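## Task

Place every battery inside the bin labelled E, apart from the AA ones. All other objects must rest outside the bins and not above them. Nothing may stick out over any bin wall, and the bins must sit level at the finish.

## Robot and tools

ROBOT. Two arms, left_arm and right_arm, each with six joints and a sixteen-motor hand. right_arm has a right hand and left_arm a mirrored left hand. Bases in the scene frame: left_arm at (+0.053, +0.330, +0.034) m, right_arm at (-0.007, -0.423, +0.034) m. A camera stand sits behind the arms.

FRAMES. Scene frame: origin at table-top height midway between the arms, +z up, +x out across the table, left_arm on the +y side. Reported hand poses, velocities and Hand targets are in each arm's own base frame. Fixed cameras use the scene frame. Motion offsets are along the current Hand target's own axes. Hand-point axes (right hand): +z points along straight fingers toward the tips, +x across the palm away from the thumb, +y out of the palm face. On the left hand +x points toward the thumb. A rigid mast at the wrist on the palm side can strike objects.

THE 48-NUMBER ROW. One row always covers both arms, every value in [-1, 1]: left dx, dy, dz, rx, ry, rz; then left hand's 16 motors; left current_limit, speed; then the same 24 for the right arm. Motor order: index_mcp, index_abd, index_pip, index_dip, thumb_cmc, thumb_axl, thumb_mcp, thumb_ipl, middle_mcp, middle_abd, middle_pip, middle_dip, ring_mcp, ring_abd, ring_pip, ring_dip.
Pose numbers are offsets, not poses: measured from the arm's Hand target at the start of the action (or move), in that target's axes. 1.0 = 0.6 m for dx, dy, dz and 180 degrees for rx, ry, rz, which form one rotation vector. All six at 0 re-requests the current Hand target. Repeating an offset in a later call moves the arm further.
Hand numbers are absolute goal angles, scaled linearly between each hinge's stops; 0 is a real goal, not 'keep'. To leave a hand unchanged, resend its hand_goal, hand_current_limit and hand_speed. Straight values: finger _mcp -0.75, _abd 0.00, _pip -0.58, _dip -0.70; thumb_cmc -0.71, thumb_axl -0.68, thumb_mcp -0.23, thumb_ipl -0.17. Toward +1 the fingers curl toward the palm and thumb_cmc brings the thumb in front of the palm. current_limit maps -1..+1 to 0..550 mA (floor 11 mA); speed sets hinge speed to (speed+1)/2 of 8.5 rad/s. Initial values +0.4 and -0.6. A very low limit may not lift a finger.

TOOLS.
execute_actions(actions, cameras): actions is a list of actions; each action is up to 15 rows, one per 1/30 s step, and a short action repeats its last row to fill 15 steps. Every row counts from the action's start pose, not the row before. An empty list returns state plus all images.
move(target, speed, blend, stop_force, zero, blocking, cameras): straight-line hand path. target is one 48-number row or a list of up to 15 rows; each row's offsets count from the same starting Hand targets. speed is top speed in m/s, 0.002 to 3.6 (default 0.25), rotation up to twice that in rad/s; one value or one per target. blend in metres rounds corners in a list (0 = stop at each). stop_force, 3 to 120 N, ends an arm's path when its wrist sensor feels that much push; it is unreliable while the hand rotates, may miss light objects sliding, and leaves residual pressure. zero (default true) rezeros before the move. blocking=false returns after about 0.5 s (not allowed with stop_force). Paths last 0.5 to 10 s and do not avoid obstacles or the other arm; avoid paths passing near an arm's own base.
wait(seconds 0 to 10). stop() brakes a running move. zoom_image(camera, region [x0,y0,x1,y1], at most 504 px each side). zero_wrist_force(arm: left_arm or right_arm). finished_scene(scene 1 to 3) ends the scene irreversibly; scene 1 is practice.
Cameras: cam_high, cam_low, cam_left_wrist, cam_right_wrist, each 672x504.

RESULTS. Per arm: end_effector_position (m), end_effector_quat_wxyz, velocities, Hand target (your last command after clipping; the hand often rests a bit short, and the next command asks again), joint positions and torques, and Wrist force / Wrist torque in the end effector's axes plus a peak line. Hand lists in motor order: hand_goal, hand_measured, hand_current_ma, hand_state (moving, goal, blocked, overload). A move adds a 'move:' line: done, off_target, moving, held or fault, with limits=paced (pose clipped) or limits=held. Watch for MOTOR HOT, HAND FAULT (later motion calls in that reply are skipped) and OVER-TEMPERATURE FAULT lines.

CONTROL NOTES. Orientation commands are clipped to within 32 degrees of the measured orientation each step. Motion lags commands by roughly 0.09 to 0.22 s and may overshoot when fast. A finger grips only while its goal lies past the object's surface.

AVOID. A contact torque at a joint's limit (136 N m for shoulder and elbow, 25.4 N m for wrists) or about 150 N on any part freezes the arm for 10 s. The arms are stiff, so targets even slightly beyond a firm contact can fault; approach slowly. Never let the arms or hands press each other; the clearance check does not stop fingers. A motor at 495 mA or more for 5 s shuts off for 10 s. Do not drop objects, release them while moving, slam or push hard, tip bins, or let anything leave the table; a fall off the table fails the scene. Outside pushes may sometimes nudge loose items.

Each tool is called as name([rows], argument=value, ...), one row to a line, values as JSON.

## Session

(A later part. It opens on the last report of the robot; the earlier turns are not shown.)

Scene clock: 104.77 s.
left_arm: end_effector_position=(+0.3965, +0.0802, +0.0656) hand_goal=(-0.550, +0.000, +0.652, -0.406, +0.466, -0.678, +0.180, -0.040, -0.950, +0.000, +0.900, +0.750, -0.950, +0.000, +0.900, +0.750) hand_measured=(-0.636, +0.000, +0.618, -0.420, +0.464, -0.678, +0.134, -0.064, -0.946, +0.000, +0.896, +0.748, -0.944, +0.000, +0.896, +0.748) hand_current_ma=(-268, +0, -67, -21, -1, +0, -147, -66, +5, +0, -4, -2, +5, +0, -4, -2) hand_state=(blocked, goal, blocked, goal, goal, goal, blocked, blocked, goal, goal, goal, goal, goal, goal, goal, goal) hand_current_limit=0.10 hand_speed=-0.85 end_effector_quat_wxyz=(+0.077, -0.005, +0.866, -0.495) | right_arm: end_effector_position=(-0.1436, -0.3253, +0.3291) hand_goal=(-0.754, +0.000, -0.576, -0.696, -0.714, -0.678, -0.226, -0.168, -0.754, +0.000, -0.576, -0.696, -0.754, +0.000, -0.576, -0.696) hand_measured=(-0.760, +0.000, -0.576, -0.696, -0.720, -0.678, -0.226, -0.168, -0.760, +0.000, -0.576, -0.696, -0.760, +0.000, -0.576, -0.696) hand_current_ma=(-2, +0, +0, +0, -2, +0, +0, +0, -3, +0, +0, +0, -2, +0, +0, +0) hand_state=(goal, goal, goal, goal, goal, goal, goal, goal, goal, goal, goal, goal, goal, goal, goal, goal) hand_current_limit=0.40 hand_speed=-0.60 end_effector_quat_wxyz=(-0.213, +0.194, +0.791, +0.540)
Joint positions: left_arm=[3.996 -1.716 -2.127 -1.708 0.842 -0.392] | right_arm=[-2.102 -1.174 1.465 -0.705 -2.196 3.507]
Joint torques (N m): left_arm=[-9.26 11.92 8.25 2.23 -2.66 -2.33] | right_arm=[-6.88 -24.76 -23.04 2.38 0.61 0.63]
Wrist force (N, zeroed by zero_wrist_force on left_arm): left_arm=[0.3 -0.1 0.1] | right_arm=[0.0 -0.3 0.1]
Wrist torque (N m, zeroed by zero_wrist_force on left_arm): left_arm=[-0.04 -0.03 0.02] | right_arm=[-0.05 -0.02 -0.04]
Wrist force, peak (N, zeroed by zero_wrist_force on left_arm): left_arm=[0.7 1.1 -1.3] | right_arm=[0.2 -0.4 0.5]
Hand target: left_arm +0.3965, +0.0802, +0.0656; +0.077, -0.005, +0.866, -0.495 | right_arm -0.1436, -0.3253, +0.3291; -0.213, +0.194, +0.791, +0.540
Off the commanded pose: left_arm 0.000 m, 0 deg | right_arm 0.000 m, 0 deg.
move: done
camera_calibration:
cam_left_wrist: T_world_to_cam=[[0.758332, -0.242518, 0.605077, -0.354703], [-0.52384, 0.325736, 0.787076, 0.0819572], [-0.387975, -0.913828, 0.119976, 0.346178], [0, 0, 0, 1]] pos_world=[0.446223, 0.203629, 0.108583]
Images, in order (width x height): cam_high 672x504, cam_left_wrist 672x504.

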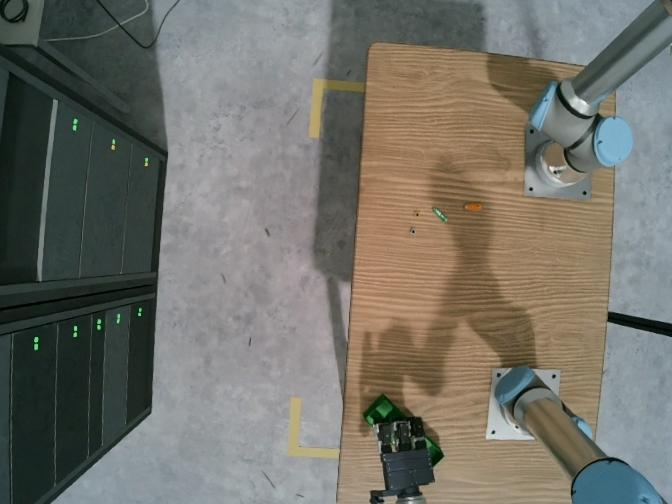

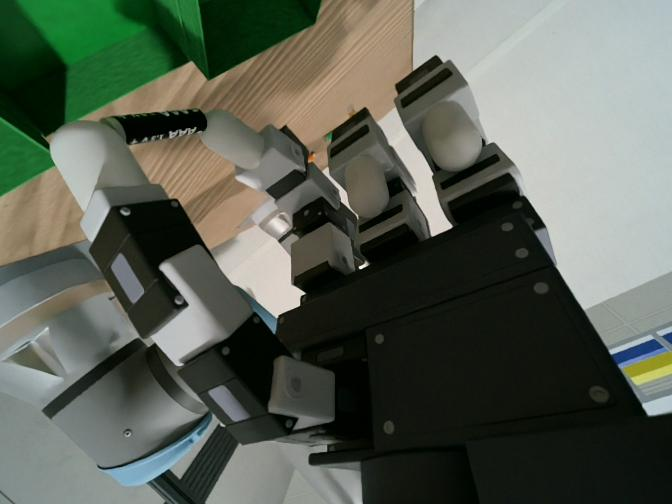

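move(target=[0.00635,0.04517,0.02633,0,0,0,-0.55,0,0.653,-0.406,0.466,-0.678,0.18,-0.04,-0.95,0,0.9,0.75,-0.95,0,0.9,0.75,0.1,-0.85, 0,0,0,0,0,0,-0.754,0,-0.576,-0.696,-0.714,-0.678,-0.226,-0.168,-0.754,0,-0.576,-0.696,-0.754,0,-0.576,-0.696,0.4,-0.6], speed=0.05, stop_force=3, cameras=["cam_left_wrist"])

zoom_image(camera="cam_left_wrist", region=[0, 0, 300, 200])

Scene clock: 110.17 s.
left_arm: end_effector_position=(+0.3967, +0.0802, +0.0340) hand_goal=(-0.550, +0.000, +0.652, -0.406, +0.466, -0.678, +0.180, -0.040, -0.950, +0.000, +0.900, +0.750, -0.950, +0.000, +0.900, +0.750) hand_measured=(-0.636, +0.000, +0.618, -0.420, +0.464, -0.678, +0.134, -0.064, -0.946, +0.000, +0.896, +0.748, -0.944, +0.000, +0.896, +0.748) hand_current_ma=(-268, +0, -67, -21, -1, +0, -147, -66, +5, +0, -4, -2, +5, +0, -4, -2) hand_state=(blocked, goal, blocked, goal, goal, goal, blocked, blocked, goal, goal, goal, goal, goal, goal, goal, goal) hand_current_limit=0.10 hand_speed=-0.85 end_effector_quat_wxyz=(+0.077, -0.005, +0.866, -0.495) | right_arm: end_effector_position=(-0.1436, -0.3253, +0.3291) hand_goal=(-0.754, +0.000, -0.576, -0.696, -0.714, -0.678, -0.226, -0.168, -0.754, +0.000, -0.576, -0.696, -0.754, +0.000, -0.576, -0.696) hand_measured=(-0.760, +0.000, -0.576, -0.696, -0.720, -0.678, -0.226, -0.168, -0.760, +0.000, -0.576, -0.696, -0.760, +0.000, -0.576, -0.696) hand_current_ma=(-2, +0, +0, +0, -2, +0, +0, +0, -3, +0, +0, +0, -2, +0, +0, +0) hand_state=(goal, goal, goal, goal, goal, goal, goal, goal, goal, goal, goal, goal, goal, goal, goal, goal) hand_current_limit=0.40 hand_speed=-0.60 end_effector_quat_wxyz=(-0.213, +0.194, +0.791, +0.540)
Joint positions: left_arm=[3.996 -1.777 -2.16 -1.613 0.842 -0.393] | right_arm=[-2.102 -1.174 1.465 -0.705 -2.196 3.507]
Joint torques (N m): left_arm=[-8.44 12.64 7.11 2.39 -2.55 -2.25] | right_arm=[-6.92 -24.87 -23.02 2.24 0.54 0.68]
Wrist force (N, zeroed by zero_wrist_force on left_arm): left_arm=[0.2 0.3 -0.1] | right_arm=[-0.1 -0.1 0.3]
Wrist torque (N m, zeroed by zero_wrist_force on left_arm): left_arm=[0.04 -0.03 0.01] | right_arm=[-0.04 -0.01 -0.04]
Wrist force, peak (N, zeroed by zero_wrist_force on left_arm): left_arm=[0.4 0.5 0.2] | right_arm=[-0.1 -0.3 0.7]
Hand target: left_arm +0.3967, +0.0802, +0.0340; +0.077, -0.005, +0.866, -0.495 | right_arm -0.1436, -0.3253, +0.3291; -0.213, +0.194, +0.791, +0.540
Off the commanded pose: left_arm 0.000 m, 0 deg | right_arm 0.000 m, 0 deg.
move: done
camera_calibration:
cam_left_wrist: T_world_to_cam=[[0.758364, -0.242539, 0.605028, -0.33574], [-0.523793, 0.325721, 0.787113, 0.106913], [-0.387976, -0.913828, 0.119975, 0.350047], [0, 0, 0, 1]] pos_world=[0.446423, 0.203629, 0.0769831]
Images, in order (width x height): cam_left_wrist 672x504.

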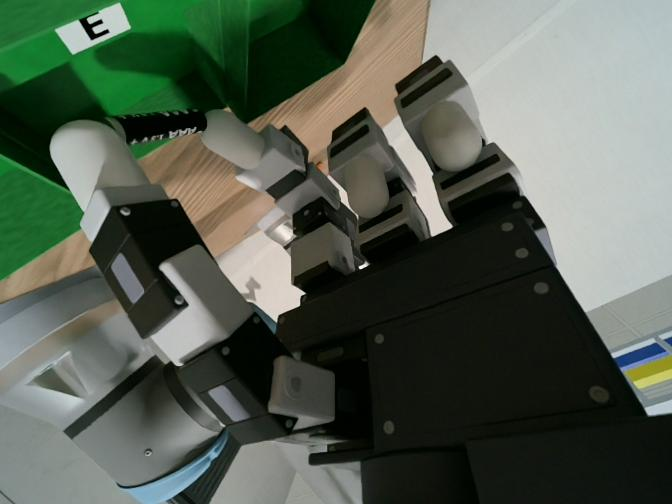

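Scaled by 1.680.

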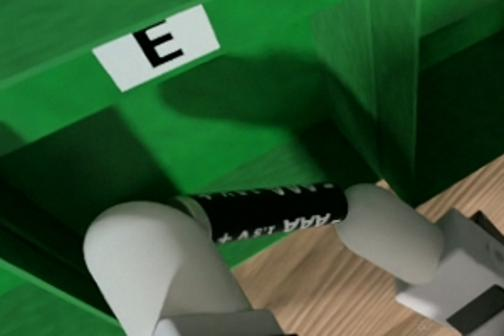

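move(target=[0,0,0,0,0,0,-0.69,0,0.653,-0.406,0.466,-0.678,0.08,-0.04,-0.95,0,0.9,0.75,-0.95,0,0.9,0.75,0.1,-0.85, 0,0,0,0,0,0,-0.754,0,-0.576,-0.696,-0.714,-0.678,-0.226,-0.168,-0.754,0,-0.576,-0.696,-0.754,0,-0.576,-0.696,0.4,-0.6], speed=0.05, cameras=["cam_left_wrist"])

zoom_image(camera="cam_left_wrist", region=[0, 0, 300, 200])

Scene clock: 114.73 s.
left_arm: end_effector_position=(+0.3967, +0.0802, +0.0340) hand_goal=(-0.690, +0.000, +0.652, -0.406, +0.466, -0.678, +0.080, -0.040, -0.950, +0.000, +0.900, +0.750, -0.950, +0.000, +0.900, +0.750) hand_measured=(-0.678, +0.000, +0.648, -0.410, +0.464, -0.678, +0.082, -0.042, -0.946, +0.000, +0.896, +0.748, -0.944, +0.000, +0.896, +0.748) hand_current_ma=(+18, +0, -4, -3, -1, +0, +2, -3, +5, +0, -4, -2, +5, +0, -4, -2) hand_state=(goal, goal, goal, goal, goal, goal, goal, goal, goal, goal, goal, goal, goal, goal, goal, goal) hand_current_limit=0.10 hand_speed=-0.85 end_effector_quat_wxyz=(+0.077, -0.005, +0.866, -0.495) | right_arm: end_effector_position=(-0.1436, -0.3253, +0.3291) hand_goal=(-0.754, +0.000, -0.576, -0.696, -0.714, -0.678, -0.226, -0.168, -0.754, +0.000, -0.576, -0.696, -0.754, +0.000, -0.576, -0.696) hand_measured=(-0.760, +0.000, -0.576, -0.696, -0.720, -0.678, -0.226, -0.168, -0.760, +0.000, -0.576, -0.696, -0.760, +0.000, -0.576, -0.696) hand_current_ma=(-2, +0, +0, +0, -2, +0, +0, +0, -3, +0, +0, +0, -2, +0, +0, +0) hand_state=(goal, goal, goal, goal, goal, goal, goal, goal, goal, goal, goal, goal, goal, goal, goal, goal) hand_current_limit=0.40 hand_speed=-0.60 end_effector_quat_wxyz=(-0.213, +0.194, +0.791, +0.540)
Joint positions: left_arm=[3.996 -1.777 -2.16 -1.613 0.842 -0.393] | right_arm=[-2.102 -1.174 1.465 -0.705 -2.196 3.507]
Joint torques (N m): left_arm=[-8.45 13.36 7.16 2.18 -2.63 -2.48] | right_arm=[-6.22 -24.77 -22.34 2.3 0.42 0.65]
Wrist force (N, zeroed by zero_wrist_force on left_arm): left_arm=[0.0 -0.1 0.2] | right_arm=[-0.1 -0.1 0.2]
Wrist torque (N m, zeroed by zero_wrist_force on left_arm): left_arm=[-0.03 0.00 0.00] | right_arm=[-0.04 0.00 -0.04]
Wrist force, peak (N, zeroed by zero_wrist_force on left_arm): left_arm=[0.1 0.6 0.2] | right_arm=[0.0 -0.4 0.3]
Hand target: left_arm +0.3967, +0.0802, +0.0340; +0.077, -0.005, +0.866, -0.495 | right_arm -0.1436, -0.3253, +0.3291; -0.213, +0.194, +0.791, +0.540
Off the commanded pose: left_arm 0.000 m, 0 deg | right_arm 0.000 m, 0 deg.
move: done
camera_calibration:
cam_left_wrist: T_world_to_cam=[[0.758364, -0.242539, 0.605028, -0.33574], [-0.523793, 0.325721, 0.787113, 0.106913], [-0.387976, -0.913828, 0.119975, 0.350047], [0, 0, 0, 1]] pos_world=[0.446423, 0.203629, 0.0769831]
Images, in order (width x height): cam_left_wrist 672x504.

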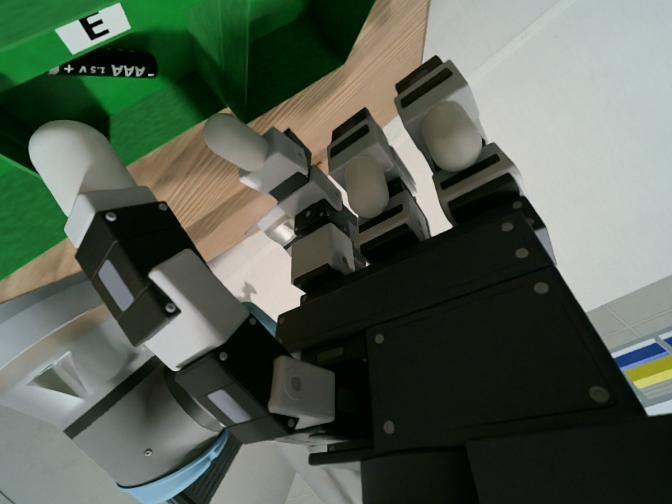

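Scaled by 1.680.

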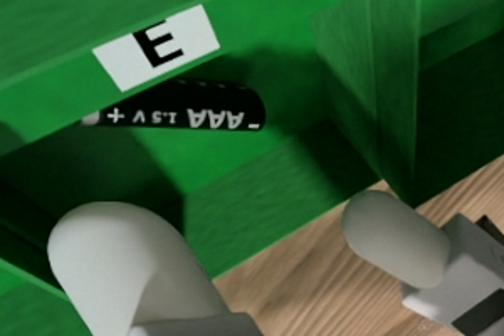

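move([
  [-0.0201,-0.1429,-0.0833,0,0,0,-0.69,0,0.653,-0.406,0.466,-0.678,0.08,-0.04,-0.95,0,0.9,0.75,-0.95,0,0.9,0.75,0.1,-0.85, 0,0,0,0,0,0,-0.754,0,-0.576,-0.696,-0.714,-0.678,-0.226,-0.168,-0.754,0,-0.576,-0.696,-0.754,0,-0.576,-0.696,0.4,-0.6],
  [0.0089,0.0634,-0.4441,0,0,0,-0.69,0,0.653,-0.406,0.466,-0.678,0.08,-0.04,-0.95,0,0.9,0.75,-0.95,0,0.9,0.75,0.1,-0.85, 0,0,0,0,0,0,-0.754,0,-0.576,-0.696,-0.714,-0.678,-0.226,-0.168,-0.754,0,-0.576,-0.696,-0.754,0,-0.576,-0.696,0.4,-0.6],
], speed=[0.12,0.3], blend=0.02, cameras=["cam_high","cam_low"])

zoom_image(camera="cam_high", region=[350, 385, 460, 485])

Scene clock: 118.00 s.
left_arm: end_effector_position=(+0.3571, +0.3271, +0.1336) hand_goal=(-0.690, +0.000, +0.652, -0.406, +0.466, -0.678, +0.080, -0.040, -0.950, +0.000, +0.900, +0.750, -0.950, +0.000, +0.900, +0.750) hand_measured=(-0.680, +0.000, +0.648, -0.410, +0.464, -0.678, +0.082, -0.042, -0.946, +0.000, +0.896, +0.748, -0.944, +0.000, +0.896, +0.748) hand_current_ma=(+15, +0, -4, -3, -1, +0, +1, -3, +5, +0, -4, -2, +5, +0, -4, -2) hand_state=(goal, goal, goal, goal, goal, goal, goal, goal, goal, goal, goal, goal, goal, goal, goal, goal) hand_current_limit=0.10 hand_speed=-0.85 end_effector_quat_wxyz=(+0.077, -0.005, +0.866, -0.495) | right_arm: end_effector_position=(-0.1436, -0.3253, +0.3291) hand_goal=(-0.754, +0.000, -0.576, -0.696, -0.714, -0.678, -0.226, -0.168, -0.754, +0.000, -0.576, -0.696, -0.754, +0.000, -0.576, -0.696) hand_measured=(-0.760, +0.000, -0.576, -0.696, -0.720, -0.678, -0.226, -0.168, -0.760, +0.000, -0.576, -0.696, -0.760, +0.000, -0.576, -0.696) hand_current_ma=(-2, +0, +0, +0, -2, +0, +0, +0, -3, +0, +0, +0, -2, +0, +0, +0) hand_state=(goal, goal, goal, goal, goal, goal, goal, goal, goal, goal, goal, goal, goal, goal, goal, goal) hand_current_limit=0.40 hand_speed=-0.60 end_effector_quat_wxyz=(-0.213, +0.194, +0.791, +0.540)
Joint positions: left_arm=[4.323 -1.952 -1.584 -2.154 1.101 -0.149] | right_arm=[-2.102 -1.174 1.465 -0.705 -2.196 3.507]
Joint torques (N m): left_arm=[8.14 23.93 24.79 -1.87 1.19 2.63] | right_arm=[-6.98 -25.13 -22.41 2.21 0.53 0.71]
Wrist force (N, zeroed by zero_wrist_force on left_arm): left_arm=[0.2 0.0 -0.3] | right_arm=[0.0 -0.1 0.2]
Wrist torque (N m, zeroed by zero_wrist_force on left_arm): left_arm=[0.03 -0.03 -0.13] | right_arm=[-0.03 -0.02 -0.03]
Wrist force, peak (N, zeroed by zero_wrist_force on left_arm): left_arm=[-0.1 -1.8 1.0] | right_arm=[-0.3 -0.4 0.3]
Hand target: left_arm +0.3571, +0.3272, +0.1336; +0.077, -0.005, +0.866, -0.495 | right_arm -0.1436, -0.3253, +0.3291; -0.213, +0.194, +0.791, +0.540
Off the commanded pose: left_arm 0.000 m, 0 deg | right_arm 0.000 m, 0 deg.
move: done
Images, in order (width x height): cam_high 672x504, cam_low 672x504.

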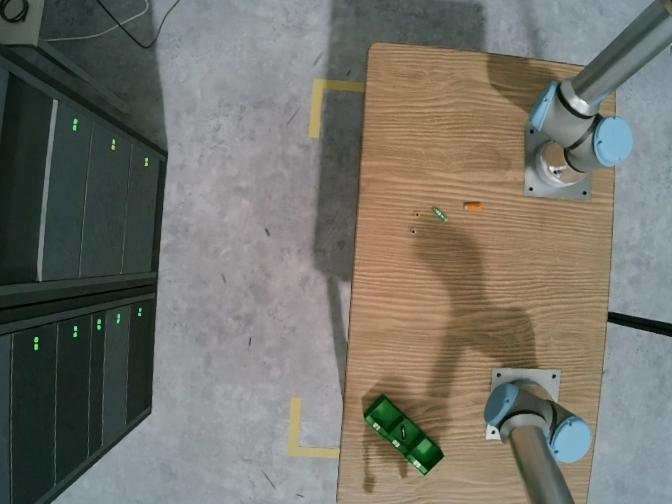

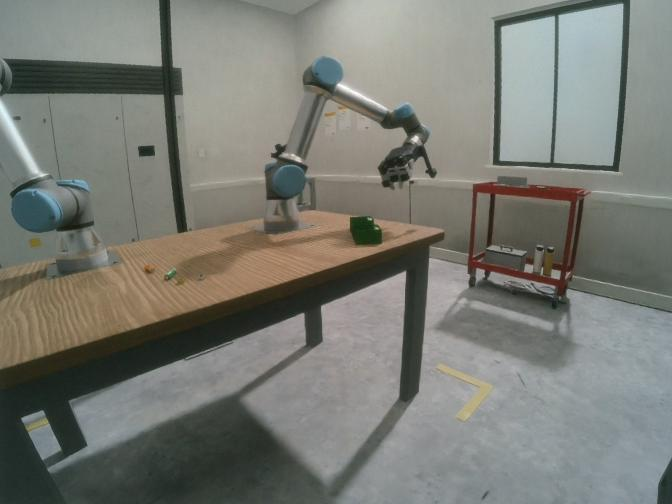

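Scaled by 4.582.

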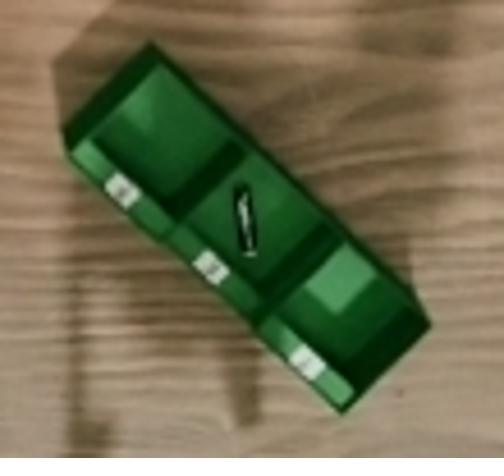

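finished_scene(scene=3)

The scene is finished: the task was done.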